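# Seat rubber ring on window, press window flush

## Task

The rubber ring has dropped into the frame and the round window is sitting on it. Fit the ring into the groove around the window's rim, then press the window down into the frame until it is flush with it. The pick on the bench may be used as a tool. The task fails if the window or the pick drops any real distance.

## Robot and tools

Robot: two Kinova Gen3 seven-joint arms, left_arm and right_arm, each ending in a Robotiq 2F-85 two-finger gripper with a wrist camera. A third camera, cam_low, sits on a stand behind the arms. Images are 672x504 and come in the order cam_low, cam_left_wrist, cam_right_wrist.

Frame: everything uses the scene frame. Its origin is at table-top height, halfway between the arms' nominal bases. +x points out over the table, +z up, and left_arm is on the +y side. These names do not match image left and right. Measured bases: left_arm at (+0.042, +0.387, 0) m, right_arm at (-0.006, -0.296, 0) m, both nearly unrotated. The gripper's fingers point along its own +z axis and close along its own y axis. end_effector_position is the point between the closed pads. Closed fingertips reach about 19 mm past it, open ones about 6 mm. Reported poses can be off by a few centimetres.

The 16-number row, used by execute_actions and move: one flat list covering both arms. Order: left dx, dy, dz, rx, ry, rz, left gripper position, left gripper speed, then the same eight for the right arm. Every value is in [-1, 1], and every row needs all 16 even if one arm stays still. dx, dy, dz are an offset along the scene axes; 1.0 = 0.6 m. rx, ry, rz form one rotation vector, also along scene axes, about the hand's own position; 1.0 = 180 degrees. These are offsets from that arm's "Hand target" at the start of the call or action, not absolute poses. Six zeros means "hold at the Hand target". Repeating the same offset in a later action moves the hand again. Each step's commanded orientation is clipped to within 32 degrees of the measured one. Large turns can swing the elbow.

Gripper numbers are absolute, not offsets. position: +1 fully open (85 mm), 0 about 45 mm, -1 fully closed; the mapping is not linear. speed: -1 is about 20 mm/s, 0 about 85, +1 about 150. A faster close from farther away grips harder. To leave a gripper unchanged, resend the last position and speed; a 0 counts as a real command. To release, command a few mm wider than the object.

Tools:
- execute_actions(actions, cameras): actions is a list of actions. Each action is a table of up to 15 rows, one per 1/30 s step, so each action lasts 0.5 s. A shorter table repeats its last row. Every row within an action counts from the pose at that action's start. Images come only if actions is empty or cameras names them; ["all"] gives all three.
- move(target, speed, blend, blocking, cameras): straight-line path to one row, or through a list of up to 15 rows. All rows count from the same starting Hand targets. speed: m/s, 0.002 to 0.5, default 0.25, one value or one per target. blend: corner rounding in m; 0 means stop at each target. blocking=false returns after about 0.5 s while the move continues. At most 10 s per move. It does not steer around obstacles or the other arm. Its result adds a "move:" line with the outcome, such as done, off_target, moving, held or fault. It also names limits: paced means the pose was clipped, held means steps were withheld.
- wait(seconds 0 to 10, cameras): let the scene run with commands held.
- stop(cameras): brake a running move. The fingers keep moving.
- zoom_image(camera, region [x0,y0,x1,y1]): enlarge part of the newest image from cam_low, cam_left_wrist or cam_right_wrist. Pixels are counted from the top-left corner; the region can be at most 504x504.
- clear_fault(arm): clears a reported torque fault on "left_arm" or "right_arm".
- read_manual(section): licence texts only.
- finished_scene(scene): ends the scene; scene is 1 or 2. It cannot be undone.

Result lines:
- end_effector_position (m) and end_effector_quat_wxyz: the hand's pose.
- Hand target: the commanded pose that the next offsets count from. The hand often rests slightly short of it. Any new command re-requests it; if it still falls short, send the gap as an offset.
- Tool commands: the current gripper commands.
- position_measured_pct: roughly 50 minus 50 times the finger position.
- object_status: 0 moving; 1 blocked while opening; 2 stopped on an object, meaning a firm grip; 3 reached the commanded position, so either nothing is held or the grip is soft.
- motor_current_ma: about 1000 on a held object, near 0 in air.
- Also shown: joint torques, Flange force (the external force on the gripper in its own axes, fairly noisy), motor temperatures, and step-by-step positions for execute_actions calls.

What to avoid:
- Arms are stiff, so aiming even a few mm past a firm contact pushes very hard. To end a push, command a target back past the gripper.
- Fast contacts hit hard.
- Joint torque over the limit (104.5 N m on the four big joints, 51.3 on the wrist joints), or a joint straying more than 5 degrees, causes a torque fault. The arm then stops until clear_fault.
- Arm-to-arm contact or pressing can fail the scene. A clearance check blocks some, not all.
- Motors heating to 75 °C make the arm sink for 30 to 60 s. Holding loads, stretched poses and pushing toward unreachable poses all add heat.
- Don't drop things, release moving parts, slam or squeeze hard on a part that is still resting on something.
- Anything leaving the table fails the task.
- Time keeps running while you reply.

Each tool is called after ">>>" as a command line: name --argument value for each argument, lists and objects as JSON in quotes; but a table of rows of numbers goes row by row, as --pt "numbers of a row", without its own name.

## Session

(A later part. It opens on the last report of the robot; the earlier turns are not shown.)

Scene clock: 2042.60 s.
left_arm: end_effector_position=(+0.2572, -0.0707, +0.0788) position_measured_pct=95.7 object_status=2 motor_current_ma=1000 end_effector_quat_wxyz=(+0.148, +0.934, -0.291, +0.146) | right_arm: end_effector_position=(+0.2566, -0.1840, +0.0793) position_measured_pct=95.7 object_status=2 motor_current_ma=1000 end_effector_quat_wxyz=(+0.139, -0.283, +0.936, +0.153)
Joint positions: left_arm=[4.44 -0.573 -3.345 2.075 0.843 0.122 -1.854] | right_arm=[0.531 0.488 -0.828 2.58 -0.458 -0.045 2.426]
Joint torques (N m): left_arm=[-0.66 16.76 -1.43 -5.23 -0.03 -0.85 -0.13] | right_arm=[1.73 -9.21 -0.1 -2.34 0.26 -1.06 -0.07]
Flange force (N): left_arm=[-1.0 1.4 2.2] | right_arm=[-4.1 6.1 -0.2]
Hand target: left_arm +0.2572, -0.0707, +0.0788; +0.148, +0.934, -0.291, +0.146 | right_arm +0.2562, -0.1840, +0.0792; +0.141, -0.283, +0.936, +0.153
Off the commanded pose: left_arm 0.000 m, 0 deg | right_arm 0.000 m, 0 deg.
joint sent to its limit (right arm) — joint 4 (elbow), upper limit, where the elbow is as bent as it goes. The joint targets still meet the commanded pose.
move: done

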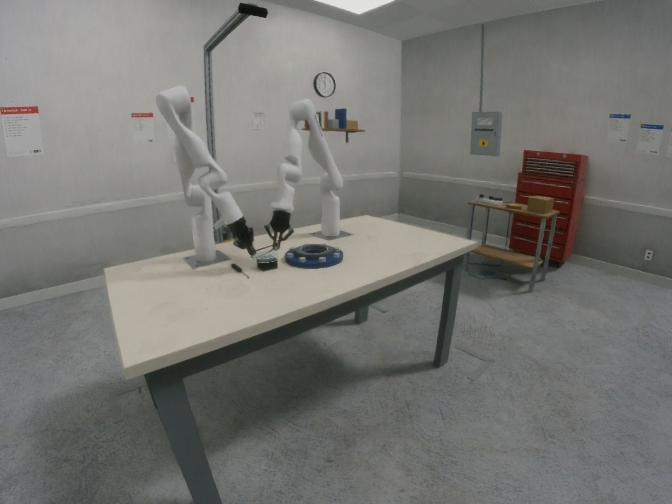

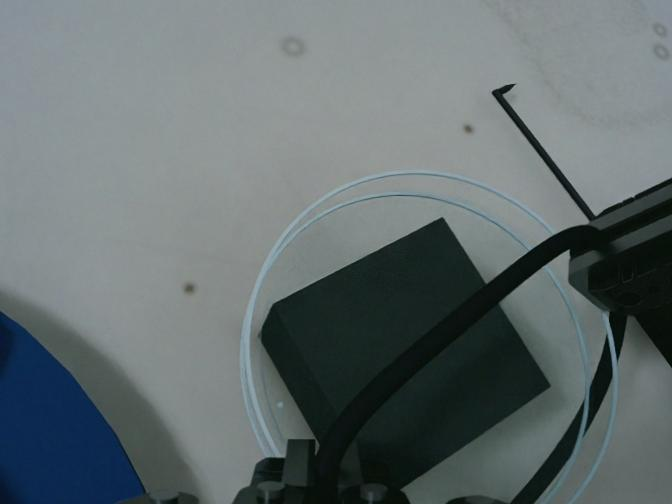

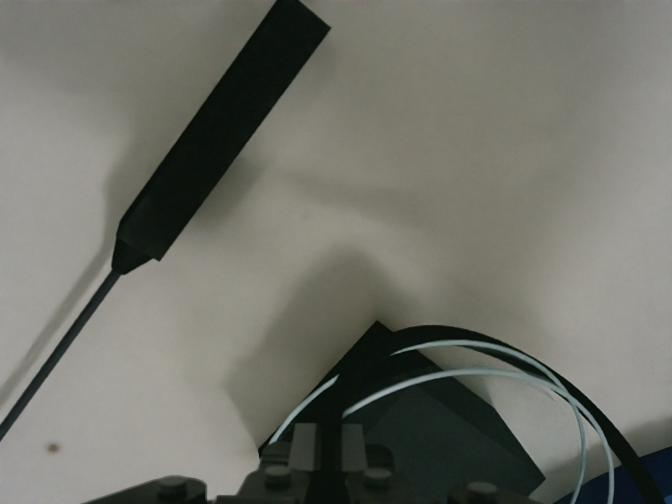

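>>> move --pt "0 0 0.006 0 0 0 -0.97 -0.3 0 0 0.006 0 0 0 -0.97 -0.3" --pt "0.012 0 0.006 0 0 0 -0.97 -0.3 0.012 0 0.006 0 0 0 -0.97 -0.3" --speed 0.02 --cameras '["cam_right_wrist","cam_left_wrist","cam_low"]'

>>> zoom_image --camera "cam_low" --region '[245, 235, 285, 275]'

>>> zoom_image --camera "cam_right_wrist" --region '[240, 300, 672, 504]'

Scene clock: 2051.00 s.
left_arm: end_effector_position=(+0.2644, -0.0707, +0.0824) position_measured_pct=95.7 object_status=2 motor_current_ma=1000 end_effector_quat_wxyz=(+0.148, +0.934, -0.291, +0.146) | right_arm: end_effector_position=(+0.2634, -0.1840, +0.0828) position_measured_pct=95.7 object_status=2 motor_current_ma=1000 end_effector_quat_wxyz=(+0.141, -0.283, +0.936, +0.153)
Joint positions: left_arm=[4.435 -0.57 -3.363 2.063 0.833 0.145 -1.857] | right_arm=[0.532 0.475 -0.82 2.56 -0.459 -0.019 2.429]
Joint torques (N m): left_arm=[-0.18 16.79 -1.57 -5.36 -0.04 -0.98 -0.34] | right_arm=[1.72 -9.18 -0.03 -2.23 0.22 -1.14 -0.14]
Flange force (N): left_arm=[-1.1 -0.5 3.3] | right_arm=[-5.0 5.2 -1.3]
Hand target: left_arm +0.2644, -0.0707, +0.0824; +0.148, +0.934, -0.291, +0.146 | right_arm +0.2635, -0.1840, +0.0828; +0.141, -0.283, +0.936, +0.153
Off the commanded pose: left_arm 0.000 m, 0 deg | right_arm 0.000 m, 0 deg.
move: done

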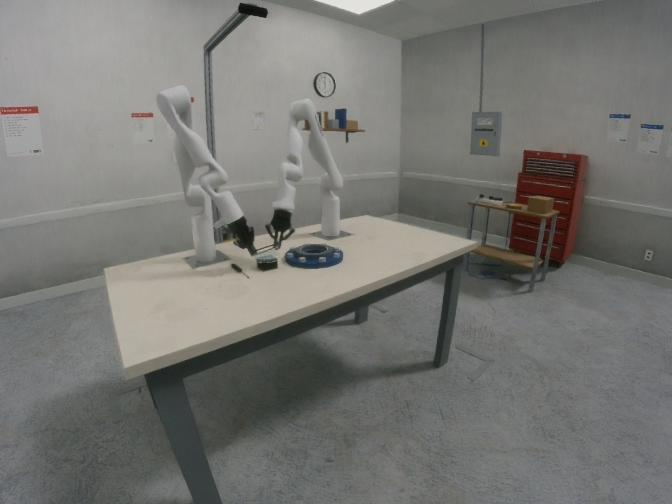

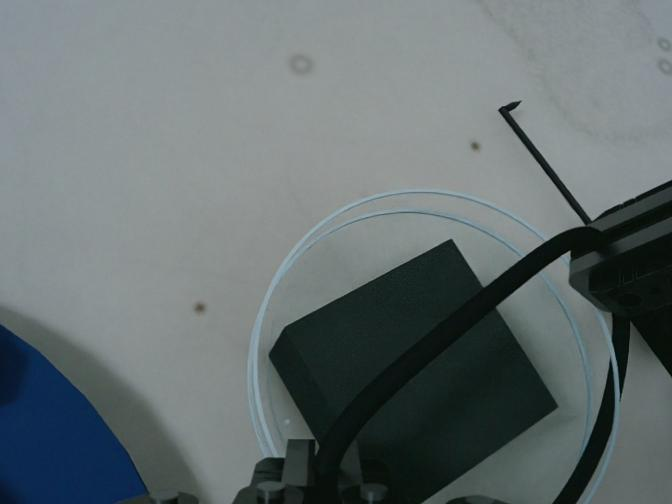

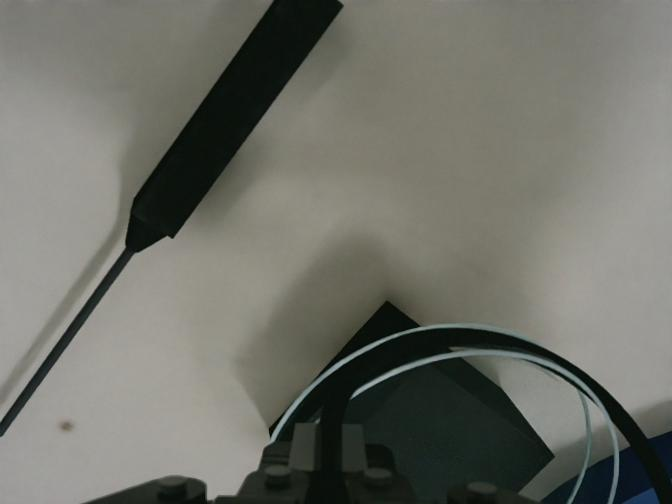

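Scaled by 12.600 from the camera's 672x504 image, which has a finer 960x720 frame.

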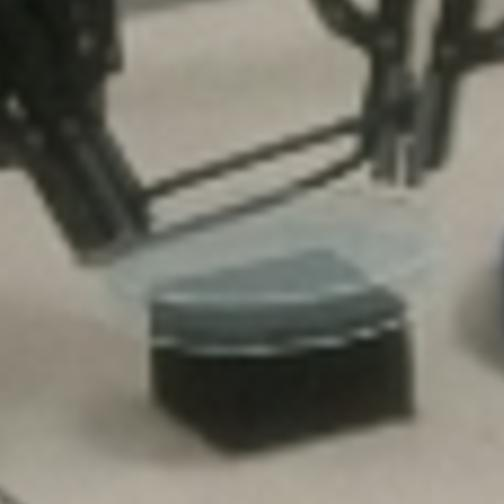

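Scaled by 1.167.

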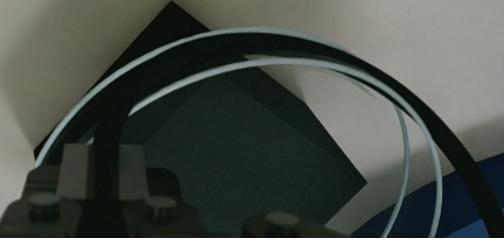

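>>> move --pt "0.01 0 0 0 0 0 -0.97 -0.3 0.01 0 0 0 0 0 -0.97 -0.3" --speed 0.02 --cameras '["cam_right_wrist","cam_left_wrist","cam_low"]'

>>> zoom_image --camera "cam_low" --region '[245, 235, 285, 275]'

>>> zoom_image --camera "cam_right_wrist" --region '[240, 300, 672, 504]'

Scene clock: 2069.37 s.
left_arm: end_effector_position=(+0.2704, -0.0707, +0.0824) position_measured_pct=95.7 object_status=2 motor_current_ma=1000 end_effector_quat_wxyz=(+0.148, +0.934, -0.291, +0.146) | right_arm: end_effector_position=(+0.2694, -0.1840, +0.0828) position_measured_pct=95.7 object_status=2 motor_current_ma=1000 end_effector_quat_wxyz=(+0.141, -0.283, +0.936, +0.153)
Joint positions: left_arm=[4.418 -0.573 -3.359 2.055 0.83 0.152 -1.866] | right_arm=[0.522 0.477 -0.802 2.542 -0.456 -0.005 2.433]
Joint torques (N m): left_arm=[-1.08 16.81 -1.66 -5.46 -0.07 -0.97 -0.08] | right_arm=[1.82 -9.46 0.15 -2.74 0.21 -1.2 -0.14]
Flange force (N): left_arm=[-0.9 2.9 1.1] | right_arm=[-3.6 6.0 -1.0]
Hand target: left_arm +0.2704, -0.0707, +0.0824; +0.148, +0.934, -0.291, +0.146 | right_arm +0.2695, -0.1840, +0.0828; +0.141, -0.283, +0.936, +0.153
Off the commanded pose: left_arm 0.000 m, 0 deg | right_arm 0.000 m, 0 deg.
move: done

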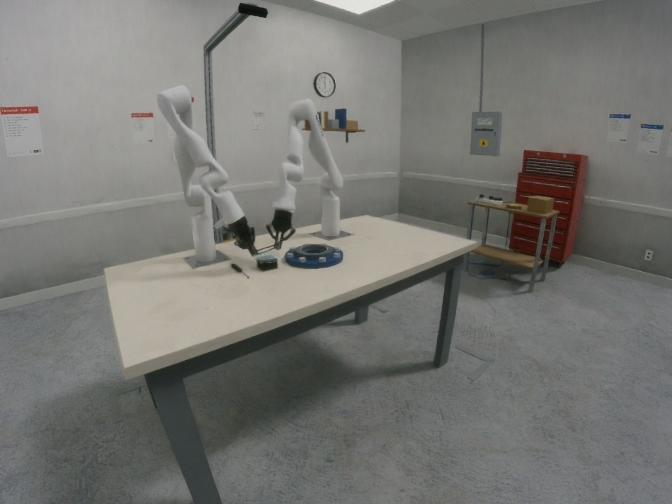

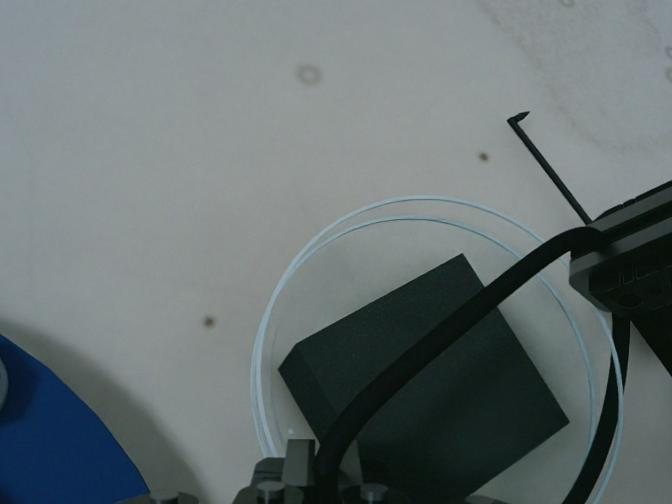

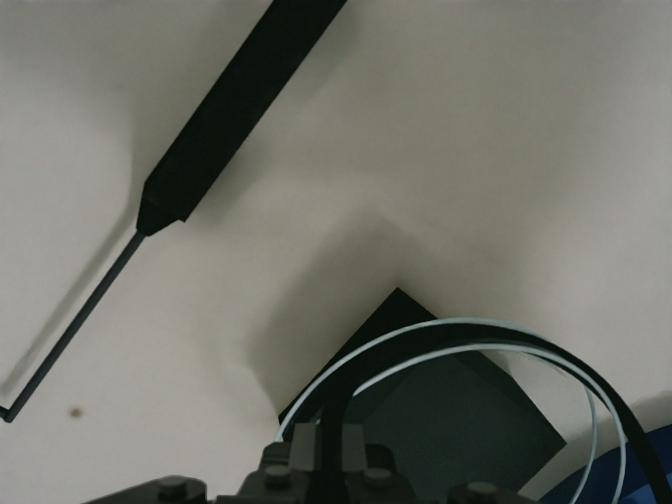

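Scaled by 12.600 from the camera's 672x504 image, which has a finer 960x720 frame.

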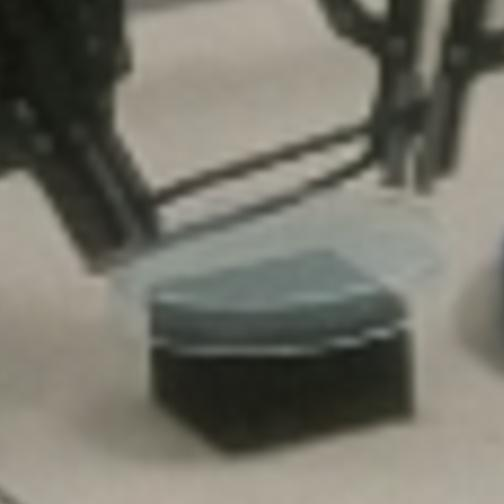

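Scaled by 1.167.

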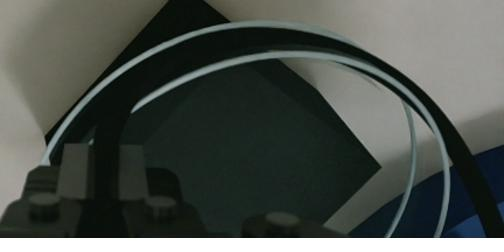

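>>> move --pt "0.0048 0.0112 0.0 0.0815 0.092 0 -0.97 -0.3 0.0048 -0.0112 0 -0.0815 0.092 0 -0.97 -0.3" --speed 0.02 --cameras '["cam_right_wrist","cam_left_wrist","cam_low"]'

>>> zoom_image --camera "cam_low" --region '[245, 235, 285, 275]'

Scene clock: 2098.50 s.
left_arm: end_effector_position=(+0.2733, -0.0640, +0.0824) position_measured_pct=95.7 object_status=2 motor_current_ma=1000 end_effector_quat_wxyz=(+0.068, +0.956, -0.282, -0.028) | right_arm: end_effector_position=(+0.2723, -0.1907, +0.0828) position_measured_pct=95.7 object_status=2 motor_current_ma=1000 end_effector_quat_wxyz=(-0.032, -0.273, +0.959, +0.072)
Joint positions: left_arm=[4.458 -0.715 -3.614 1.68 0.606 0.858 -1.616] | right_arm=[-0.193 0.42 -0.125 2.242 -0.182 0.548 1.973]
Joint torques (N m): left_arm=[-3.03 18.21 -4.88 -2.44 -2.17 1.55 -0.06] | right_arm=[4.58 -11.31 4.97 -1.65 1.86 0.21 -0.21]
Flange force (N): left_arm=[4.4 9.1 4.3] | right_arm=[-8.1 13.3 -1.2]
Hand target: left_arm +0.2733, -0.0640, +0.0824; +0.068, +0.956, -0.282, -0.028 | right_arm +0.2723, -0.1907, +0.0828; -0.032, -0.273, +0.959, +0.072
Off the commanded pose: left_arm 0.000 m, 0 deg | right_arm 0.000 m, 0 deg.
move: done

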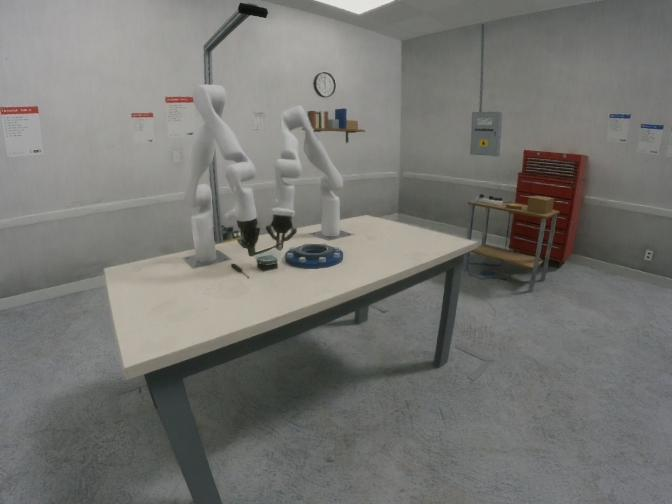

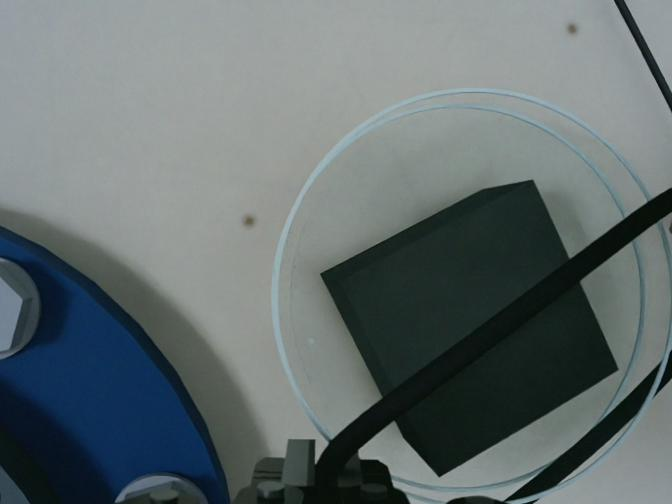

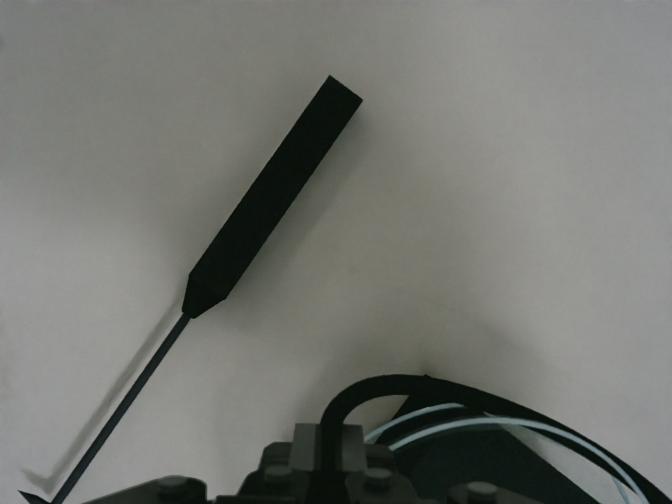

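Scaled by 12.600 from the camera's 672x504 image, which has a finer 960x720 frame.

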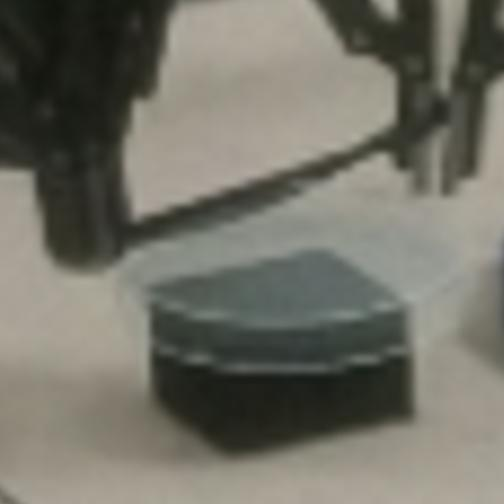

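>>> move --pt "0.0 0.002 -0.013 0 0 0 -0.97 -0.3 0.0 -0.002 -0.013 0 0 0 -0.97 -0.3" --pt "0.0 0.002 -0.026 0 0 0 -0.97 -0.3 0.0 -0.002 -0.026 0 0 0 -0.97 -0.3" --speed 0.02 --cameras '["cam_right_wrist","cam_left_wrist","cam_low"]'

>>> zoom_image --camera "cam_low" --region '[245, 235, 285, 275]'

Scene clock: 2113.17 s.
left_arm: end_effector_position=(+0.2733, -0.0628, +0.0669) position_measured_pct=95.7 object_status=2 motor_current_ma=1000 end_effector_quat_wxyz=(+0.068, +0.956, -0.282, -0.028) | right_arm: end_effector_position=(+0.2723, -0.1919, +0.0672) position_measured_pct=95.7 object_status=2 motor_current_ma=1000 end_effector_quat_wxyz=(-0.032, -0.273, +0.959, +0.072)
Joint positions: left_arm=[4.447 -0.739 -3.599 1.695 0.626 0.822 -1.639] | right_arm=[-0.187 0.462 -0.129 2.258 -0.186 0.491 1.985]
Joint torques (N m): left_arm=[1.83 -22.66 4.42 6.62 -0.34 -3.44 0.09] | right_arm=[4 -4.93 4.84 -0.06 1.72 -0.82 -0.38]
Flange force (N): left_arm=[-12.4 2.7 -90.2] | right_arm=[-3.9 15.3 -24.3]
Hand target: left_arm +0.2733, -0.0628, +0.0668; +0.068, +0.956, -0.282, -0.028 | right_arm +0.2723, -0.1920, +0.0672; -0.032, -0.273, +0.959, +0.072
Off the commanded pose: left_arm 0.000 m, 0 deg | right_arm 0.000 m, 0 deg.
move: done

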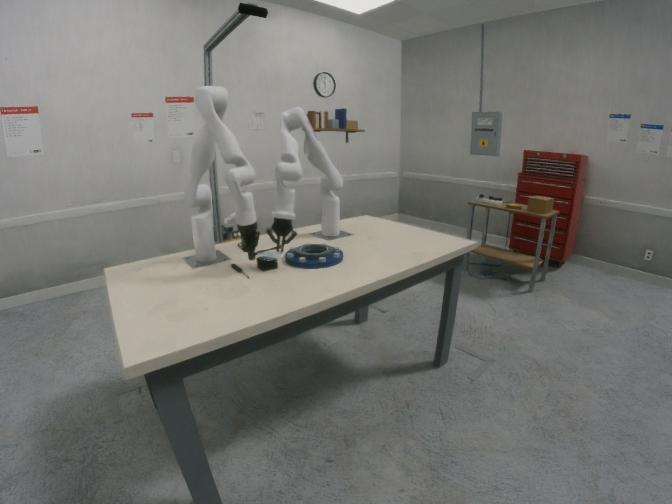

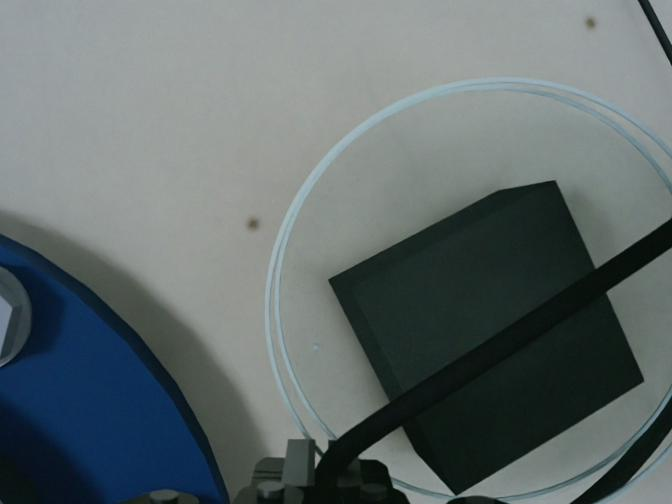

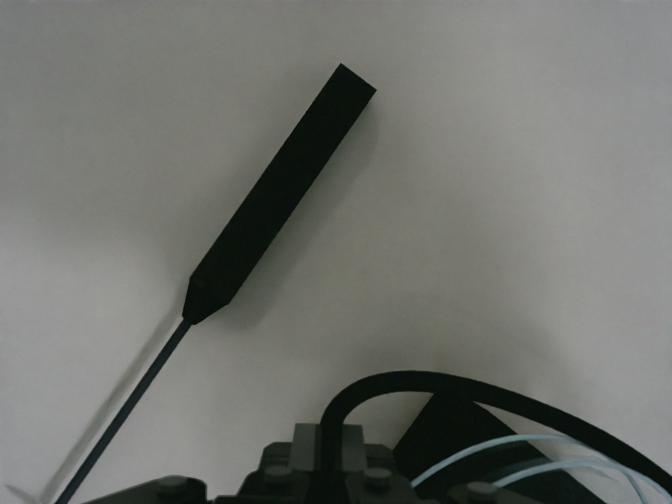

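Scaled by 12.600 from the camera's 672x504 image, which has a finer 960x720 frame.

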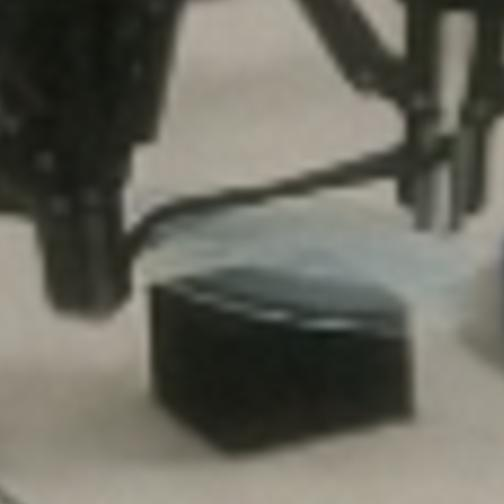

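>>> move --pt "0.0 0.0 0.025 0 0 0 -0.97 -0.3 0.0 0 0.025 0 0 0 -0.97 -0.3" --speed 0.02 --cameras '["cam_right_wrist","cam_left_wrist","cam_low"]'

>>> zoom_image --camera "cam_low" --region '[245, 235, 285, 275]'

Scene clock: 2117.93 s.
left_arm: end_effector_position=(+0.2733, -0.0628, +0.0818) position_measured_pct=95.7 object_status=2 motor_current_ma=1000 end_effector_quat_wxyz=(+0.068, +0.956, -0.282, -0.028) | right_arm: end_effector_position=(+0.2723, -0.1920, +0.0821) position_measured_pct=95.7 object_status=2 motor_current_ma=1000 end_effector_quat_wxyz=(-0.032, -0.273, +0.959, +0.072)
Joint positions: left_arm=[4.457 -0.715 -3.614 1.685 0.607 0.855 -1.619] | right_arm=[-0.19 0.421 -0.124 2.244 -0.182 0.546 1.976]
Joint torques (N m): left_arm=[-3.16 17.9 -5.01 -1.7 -2.32 1.83 0.01] | right_arm=[4.8 -11.19 5.23 -1.54 2.03 0.27 -0.25]
Flange force (N): left_arm=[5.6 9.9 4.4] | right_arm=[-8.2 13.9 -1.2]
Hand target: left_arm +0.2733, -0.0628, +0.0818; +0.068, +0.956, -0.282, -0.028 | right_arm +0.2723, -0.1920, +0.0822; -0.032, -0.273, +0.959, +0.072
Off the commanded pose: left_arm 0.000 m, 0 deg | right_arm 0.000 m, 0 deg.
move: done

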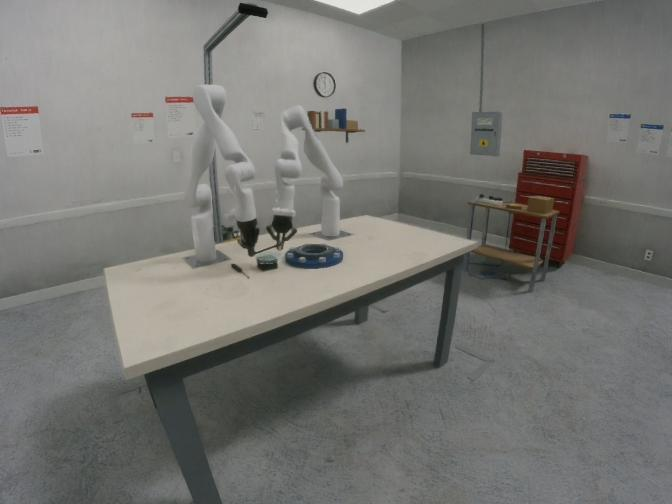

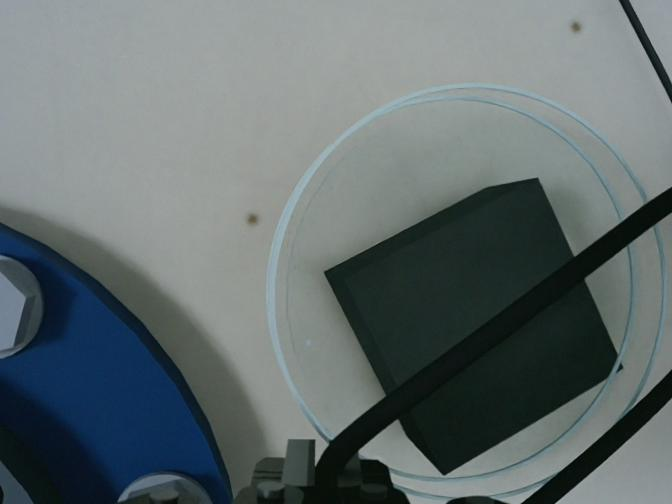

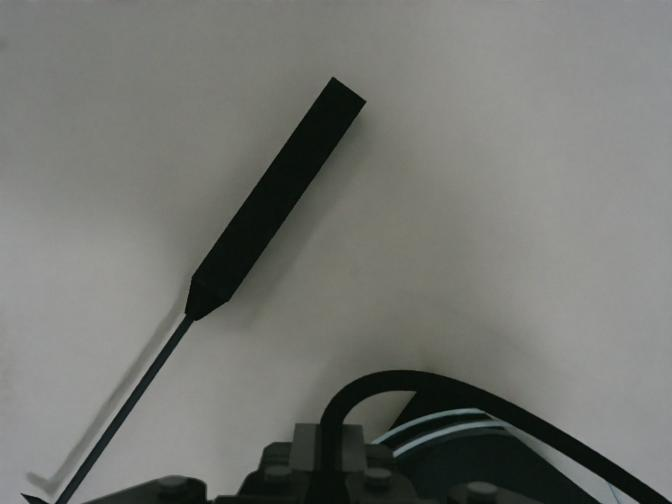

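Scaled by 12.600 from the camera's 672x504 image, which has a finer 960x720 frame.

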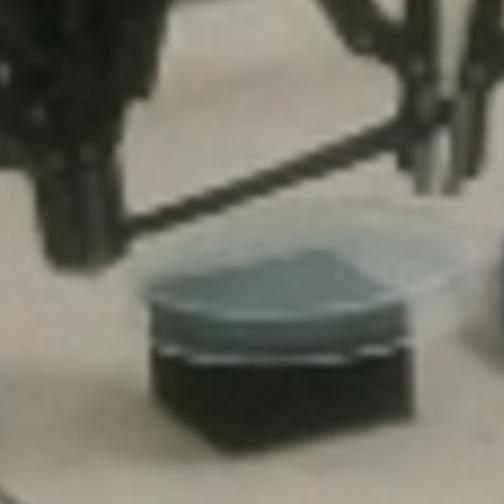

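>>> move --pt "0.0 -0.025 0 0 0 0 -0.97 -0.3 0.0 0.025 0.0 0 0 0 -0.97 -0.3" --pt "-0.01 -0.025 0.06 0 0 0 -0.97 -0.3 -0.01 0.025 0.06 0 0 0 -0.97 -0.3" --speed 0.03 --cameras '["cam_low"]'

>>> zoom_image --camera "cam_low" --region '[240, 220, 300, 280]'

Scene clock: 2179.30 s.
left_arm: end_effector_position=(+0.2733, -0.0725, +0.0817) position_measured_pct=95.7 object_status=2 motor_current_ma=1000 end_effector_quat_wxyz=(+0.068, +0.956, -0.282, -0.028) | right_arm: end_effector_position=(+0.2723, -0.1821, +0.0821) position_measured_pct=95.7 object_status=2 motor_current_ma=1000 end_effector_quat_wxyz=(-0.032, -0.273, +0.959, +0.072)
Joint positions: left_arm=[4.464 -0.729 -3.615 1.654 0.606 0.87 -1.601] | right_arm=[-0.218 0.424 -0.126 2.237 -0.184 0.546 1.949]
Joint torques (N m): left_arm=[-0.24 19.87 -2.57 -6.71 0.04 -0.15 -0.16] | right_arm=[1.11 -12.2 1.03 -3.68 0.24 -0.23 -0.08]
Flange force (N): left_arm=[-0.3 0.5 1.3] | right_arm=[-2.0 3.1 -1.2]
Hand target: left_arm +0.2733, -0.0725, +0.0818; +0.068, +0.956, -0.282, -0.028 (not the last commanded pose) | right_arm +0.2723, -0.1822, +0.0822; -0.032, -0.273, +0.959, +0.072 (not the last commanded pose)
Off the commanded pose: left_arm 0.037 m, 0 deg | right_arm 0.037 m, 0 deg.
move: held (left_arm, right_arm; a check stopped the path); path passed 0 of 2 targets; limits=held
pose unreachable (left arm): on one or more control steps of this call, first in action 0 (counted from 0), this arm could not follow its commanded pose, so it was not sent that pose on those steps. It may still have moved: this result reports where it is.
cause: moving toward the commanded pose would bring a part of the arm too close to another arm (this arm's gripper and the right arm's gripper, along the way the arms are being sent, or toward where that arm still pushes).
pose unreachable (right arm): on one or more control steps of this call, first in action 0 (counted from 0), this arm could not follow its commanded pose, so it was not sent that pose on those steps. It may still have moved: this result reports where it is.
cause: moving toward the commanded pose would bring a part of the arm too close to another arm (this arm's gripper and the left arm's gripper, along the way the arms are being sent, or toward where that arm still pushes).
Images, in order (width x height): cam_low 672x504.

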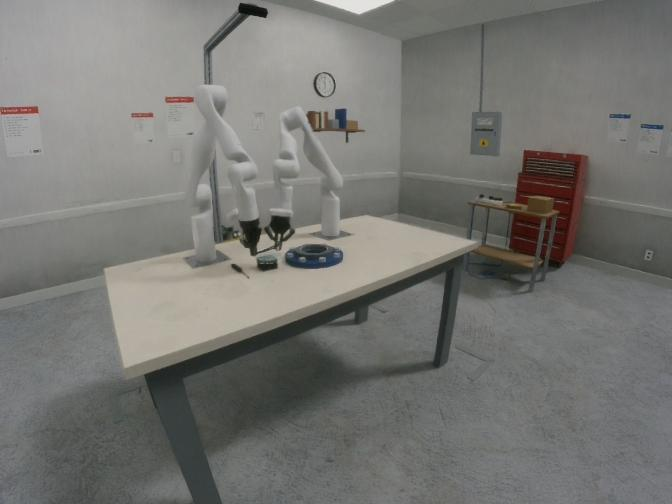

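Scaled by 8.400 from the camera's 672x504 image, which has a finer 960x720 frame.

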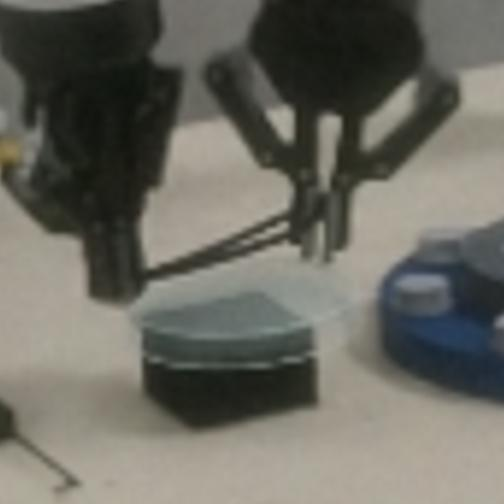

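>>> move --pt "0.0 0 0.08 0 0 0 -0.97 -0.3 0.0 0 0.08 0 0 0 -0.97 -0.3" --speed 0.05

>>> move --pt "0.0 0 0.0 0 0 0 -0.97 -0.3 0 0 0.0 0 0 0 -0.3 0" --pt "0 0 0 0 0 0 -0.97 -0.3 0.0 -0.15 0.15 0 0 0 -0.3 0" --speed 0.08

>>> move --pt "0 0.05 0 -0.13 0.075 0 -0.97 -0.3 0.0 0 0 0 0 0 -0.3 0" --speed 0.1

>>> move --pt "0 0 0 0 0 0.1667 -0.97 -0.3 0.0 0 0 0 0 0 -0.3 0" --speed 0.1 --cameras '["all"]'

>>> zoom_image --camera "cam_low" --region '[230, 200, 310, 280]'

Scene clock: 2190.63 s.
left_arm: end_effector_position=(+0.2733, -0.0725, +0.1297) position_measured_pct=95.7 object_status=2 motor_current_ma=1000 end_effector_quat_wxyz=(+0.068, +0.956, -0.282, -0.028) | right_arm: end_effector_position=(+0.2723, -0.1822, +0.1301) position_measured_pct=95.7 object_status=2 motor_current_ma=1000 end_effector_quat_wxyz=(-0.032, -0.273, +0.959, +0.072)
Joint positions: left_arm=[4.488 -0.657 -3.655 1.608 0.549 0.978 -1.542] | right_arm=[-0.223 0.304 -0.114 2.179 -0.171 0.722 1.921]
Joint torques (N m): left_arm=[-0.4 19.31 -2.66 -7.63 0.09 -0.05 -0.17] | right_arm=[1.29 -11.3 1.2 -4.8 0.21 -0.23 -0.09]
Flange force (N): left_arm=[-1.4 0.3 1.7] | right_arm=[-2.6 3.5 -1.6]
Hand target: left_arm +0.2733, -0.0725, +0.1298; +0.068, +0.956, -0.282, -0.028 | right_arm +0.2723, -0.1822, +0.1302; -0.032, -0.273, +0.959, +0.072
Off the commanded pose: left_arm 0.000 m, 0 deg | right_arm 0.000 m, 0 deg.
move: done

Scene clock: 2193.33 s.
left_arm: end_effector_position=(+0.2733, -0.0725, +0.1298) position_measured_pct=95.7 object_status=2 motor_current_ma=1000 end_effector_quat_wxyz=(+0.068, +0.956, -0.282, -0.028) | right_arm: end_effector_position=(+0.2723, -0.2722, +0.2201) position_measured_pct=64.9 object_status=3 motor_current_ma=0 end_effector_quat_wxyz=(-0.032, -0.273, +0.959, +0.072)
Joint positions: left_arm=[4.489 -0.657 -3.655 1.608 0.549 0.978 -1.542] | right_arm=[-0.023 0.113 -0.01 2.049 -0.139 1.08 2.162]
Joint torques (N m): left_arm=[-0.07 19.5 -2.35 -8.11 0.3 -0.26 -0.16] | right_arm=[1.05 -9.33 1.05 -6.71 -0.03 -0.22 -0.16]
Flange force (N): left_arm=[-1.9 -0.8 1.6] | right_arm=[-2.3 2.2 -2.5]
Hand target: left_arm +0.2733, -0.0725, +0.1298; +0.068, +0.956, -0.282, -0.028 | right_arm +0.2723, -0.2722, +0.2202; -0.032, -0.273, +0.959, +0.072
Off the commanded pose: left_arm 0.000 m, 0 deg | right_arm 0.000 m, 0 deg.
move: done

Scene clock: 2196.13 s.
left_arm: end_effector_position=(+0.2733, -0.0425, +0.1298) position_measured_pct=95.7 object_status=2 motor_current_ma=1000 end_effector_quat_wxyz=(+0.293, +0.913, -0.272, -0.082) | right_arm: end_effector_position=(+0.2723, -0.2722, +0.2202) position_measured_pct=64.9 object_status=3 motor_current_ma=0 end_effector_quat_wxyz=(-0.032, -0.273, +0.959, +0.072)
Joint positions: left_arm=[4.013 -0.601 -3.376 1.897 1.039 0.905 -2.256] | right_arm=[-0.023 0.113 -0.01 2.049 -0.139 1.08 2.162]
Joint torques (N m): left_arm=[0.12 17.95 -0.03 -6.7 1.11 0.79 -0.09] | right_arm=[0.93 -9.3 1.03 -6.9 -0.05 -0.23 -0.13]
Flange force (N): left_arm=[-1.9 -1.6 1.0] | right_arm=[-1.8 2.4 -2.1]
Hand target: left_arm +0.2733, -0.0425, +0.1298; +0.293, +0.913, -0.272, -0.082 | right_arm +0.2723, -0.2722, +0.2202; -0.032, -0.273, +0.959, +0.072
Off the commanded pose: left_arm 0.000 m, 0 deg | right_arm 0.000 m, 0 deg.
move: done

Scene clock: 2199.23 s.
left_arm: end_effector_position=(+0.2733, -0.0425, +0.1298) position_measured_pct=95.7 object_status=2 motor_current_ma=1000 end_effector_quat_wxyz=(+0.304, +0.952, -0.027, -0.003) | right_arm: end_effector_position=(+0.2723, -0.2722, +0.2202) position_measured_pct=64.9 object_status=3 motor_current_ma=0 end_effector_quat_wxyz=(-0.032, -0.273, +0.959, +0.072)
Joint positions: left_arm=[4.112 -0.477 -3.348 2.17 1.511 0.528 -2.202] | right_arm=[-0.023 0.113 -0.01 2.049 -0.139 1.08 2.162]
Joint torques (N m): left_arm=[-0.09 15.61 -0.19 -6.58 0.66 0.65 -0.11] | right_arm=[1.01 -9.33 1.02 -6.86 -0.04 -0.18 -0.16]
Flange force (N): left_arm=[-1.4 -2.7 1.2] | right_arm=[-2.0 2.3 -2.0]
Hand target: left_arm +0.2733, -0.0425, +0.1298; +0.304, +0.952, -0.027, -0.003 | right_arm +0.2723, -0.2722, +0.2202; -0.032, -0.273, +0.959, +0.072
Off the commanded pose: left_arm 0.000 m, 0 deg | right_arm 0.000 m, 0 deg.
move: done

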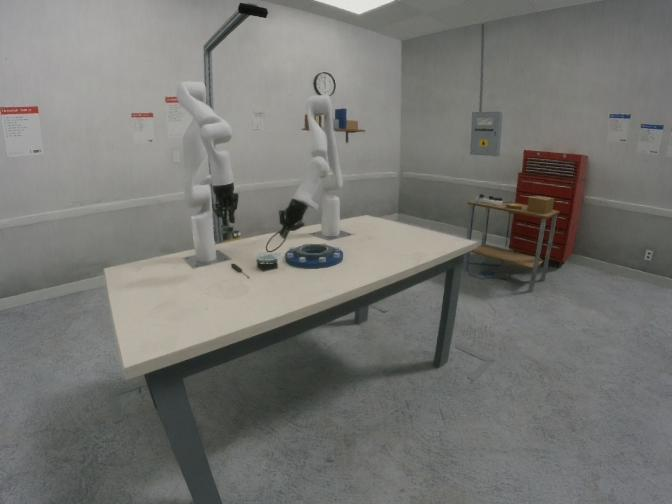

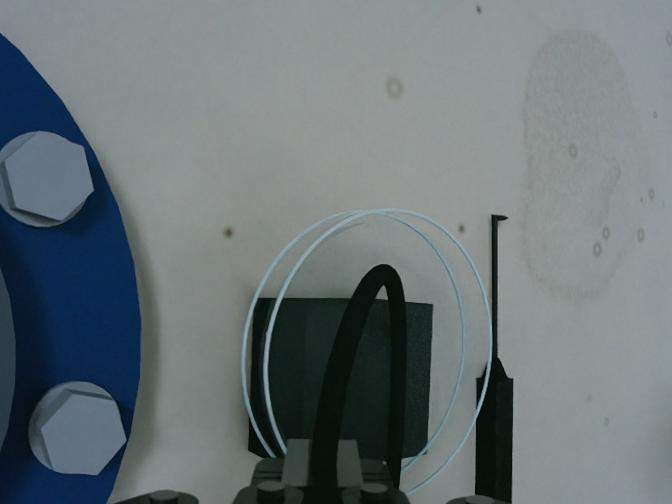

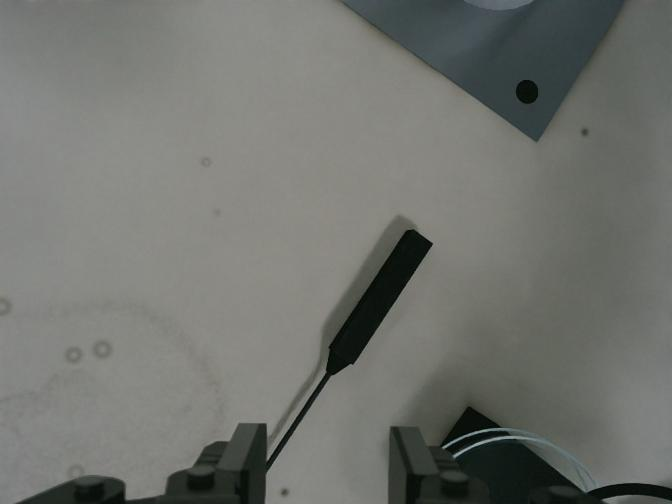

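Scaled by 6.300 from the camera's 672x504 image, which has a finer 960x720 frame.

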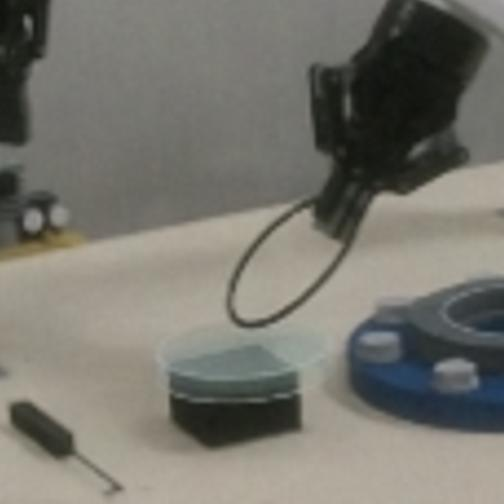

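>>> move --pt "0.0283 -0.0717 0 0 0 0 -0.97 -0.3 0 0 0 0 0 -0.1667 -0.3 0" --speed 0.06

>>> move --pt "0.0 0 -0.0342 0 0 0 -0.97 -0.3 0.03 -0.05 -0.05 0.378 0 0 -0.3 0" --speed 0.1 --cameras '["all"]'

>>> zoom_image --camera "cam_low" --region '[230, 220, 290, 280]'

Scene clock: 2239.47 s.
left_arm: end_effector_position=(+0.2903, -0.0855, +0.1298) position_measured_pct=95.7 object_status=2 motor_current_ma=1000 end_effector_quat_wxyz=(+0.304, +0.952, -0.027, -0.003) | right_arm: end_effector_position=(+0.2723, -0.2722, +0.2202) position_measured_pct=64.9 object_status=3 motor_current_ma=0 end_effector_quat_wxyz=(-0.012, -0.016, +0.997, +0.077)
Joint positions: left_arm=[4.156 -0.539 -3.354 2.032 1.415 0.526 -2.038] | right_arm=[-0.03 0.062 0.034 2.107 -0.185 1.007 1.705]
Joint torques (N m): left_arm=[-0.08 17.33 -0.27 -7.21 0.66 0.43 -0.1] | right_arm=[0.95 -8.41 1.06 -7.05 -0.14 -0.37 0.04]
Flange force (N): left_arm=[-1.4 -2.7 1.1] | right_arm=[-0.4 3.8 -2.0]
Hand target: left_arm +0.2902, -0.0855, +0.1298; +0.304, +0.952, -0.027, -0.003 | right_arm +0.2723, -0.2722, +0.2202; -0.012, -0.016, +0.997, +0.077
Off the commanded pose: left_arm 0.000 m, 0 deg | right_arm 0.000 m, 0 deg.
move: done

Scene clock: 2245.80 s.
left_arm: end_effector_position=(+0.2903, -0.0855, +0.1092) position_measured_pct=95.7 object_status=2 motor_current_ma=1000 end_effector_quat_wxyz=(+0.304, +0.952, -0.027, -0.003) | right_arm: end_effector_position=(+0.2903, -0.3022, +0.1902) position_measured_pct=64.9 object_status=3 motor_current_ma=0 end_effector_quat_wxyz=(-0.001, -0.020, +0.783, +0.622)
Joint positions: left_arm=[4.139 -0.585 -3.331 2.047 1.524 0.513 -2.16] | right_arm=[0.709 0.875 0.047 1.909 -0.794 1.618 2.933]
Joint torques (N m): left_arm=[-0.07 17.67 -0.15 -6.74 0.63 0.64 -0.14] | right_arm=[1.03 -16.94 0.16 -0.89 -0.38 2.21 -0.17]
Flange force (N): left_arm=[-1.4 -2.5 0.9] | right_arm=[-3.1 -0.1 0.5]
Hand target: left_arm +0.2903, -0.0855, +0.1092; +0.304, +0.952, -0.027, -0.003 | right_arm +0.2903, -0.3022, +0.1902; -0.001, -0.020, +0.783, +0.622
Off the commanded pose: left_arm 0.000 m, 0 deg | right_arm 0.000 m, 0 deg.
move: done

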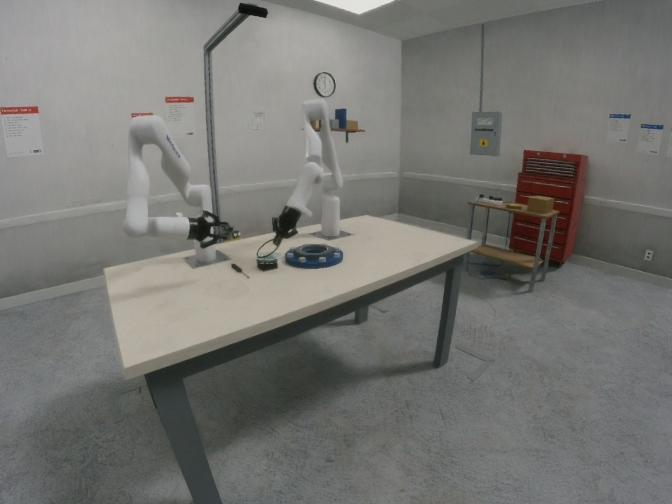

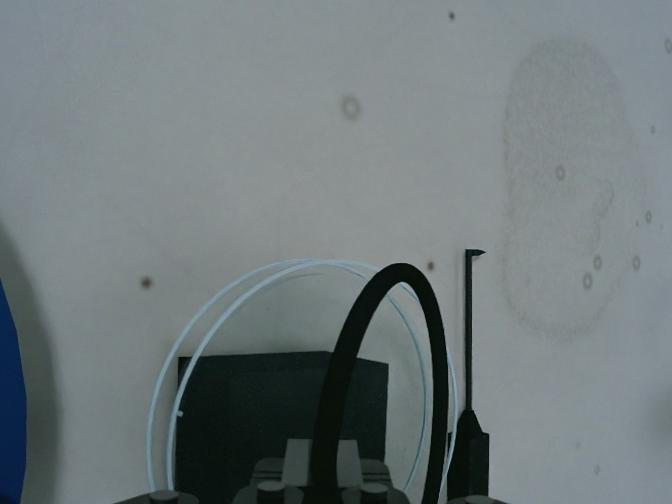

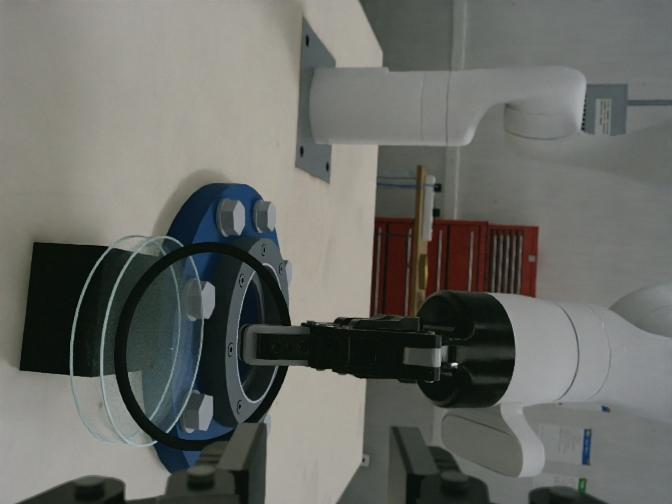

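Scaled by 8.400 from the camera's 672x504 image, which has a finer 960x720 frame.

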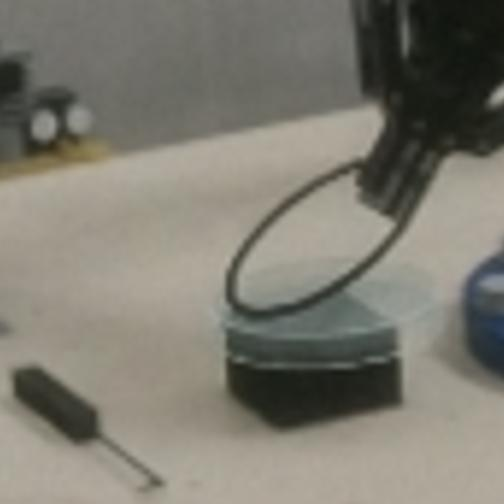

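>>> move --pt "0.0 -0.037 0 0 0 0 -0.97 -0.3 0 0 0 0 0 0 -0.3 0" --pt "0.0 -0.037 -0.023 0 0 0 -0.97 -0.3 0 0 0 0 0 0 -0.3 0" --speed 0.05 --cameras '["cam_left_wrist","cam_right_wrist"]'

Scene clock: 2265.43 s.
left_arm: end_effector_position=(+0.2903, -0.1077, +0.0954) position_measured_pct=95.7 object_status=2 motor_current_ma=1000 end_effector_quat_wxyz=(+0.304, +0.952, -0.027, -0.003) | right_arm: end_effector_position=(+0.2903, -0.3022, +0.1902) position_measured_pct=64.9 object_status=3 motor_current_ma=0 end_effector_quat_wxyz=(-0.001, -0.020, +0.783, +0.622)
Joint positions: left_arm=[4.161 -0.638 -3.316 1.998 1.561 0.492 -2.162] | right_arm=[0.709 0.875 0.047 1.909 -0.794 1.618 2.933]
Joint torques (N m): left_arm=[-0.1 18.45 -0.16 -6.71 0.75 0.62 -0.18] | right_arm=[0.97 -16.87 0.2 -1.04 -0.4 2.34 -0.13]
Flange force (N): left_arm=[-0.8 -1.5 -0.1] | right_arm=[-2.6 0.1 1.0]
Hand target: left_arm +0.2903, -0.1077, +0.0954; +0.304, +0.952, -0.027, -0.003 | right_arm +0.2903, -0.3022, +0.1902; -0.001, -0.020, +0.783, +0.622
Off the commanded pose: left_arm 0.000 m, 0 deg | right_arm 0.000 m, 0 deg.
move: done
Images, in order (width x height): cam_left_wrist 672x504, cam_right_wrist 672x504.

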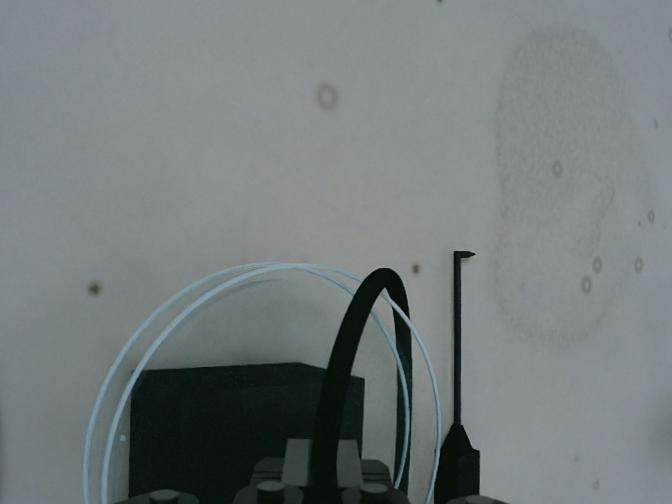

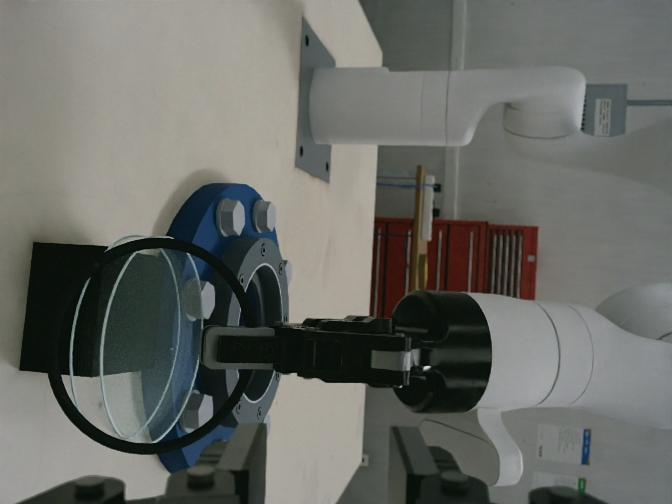

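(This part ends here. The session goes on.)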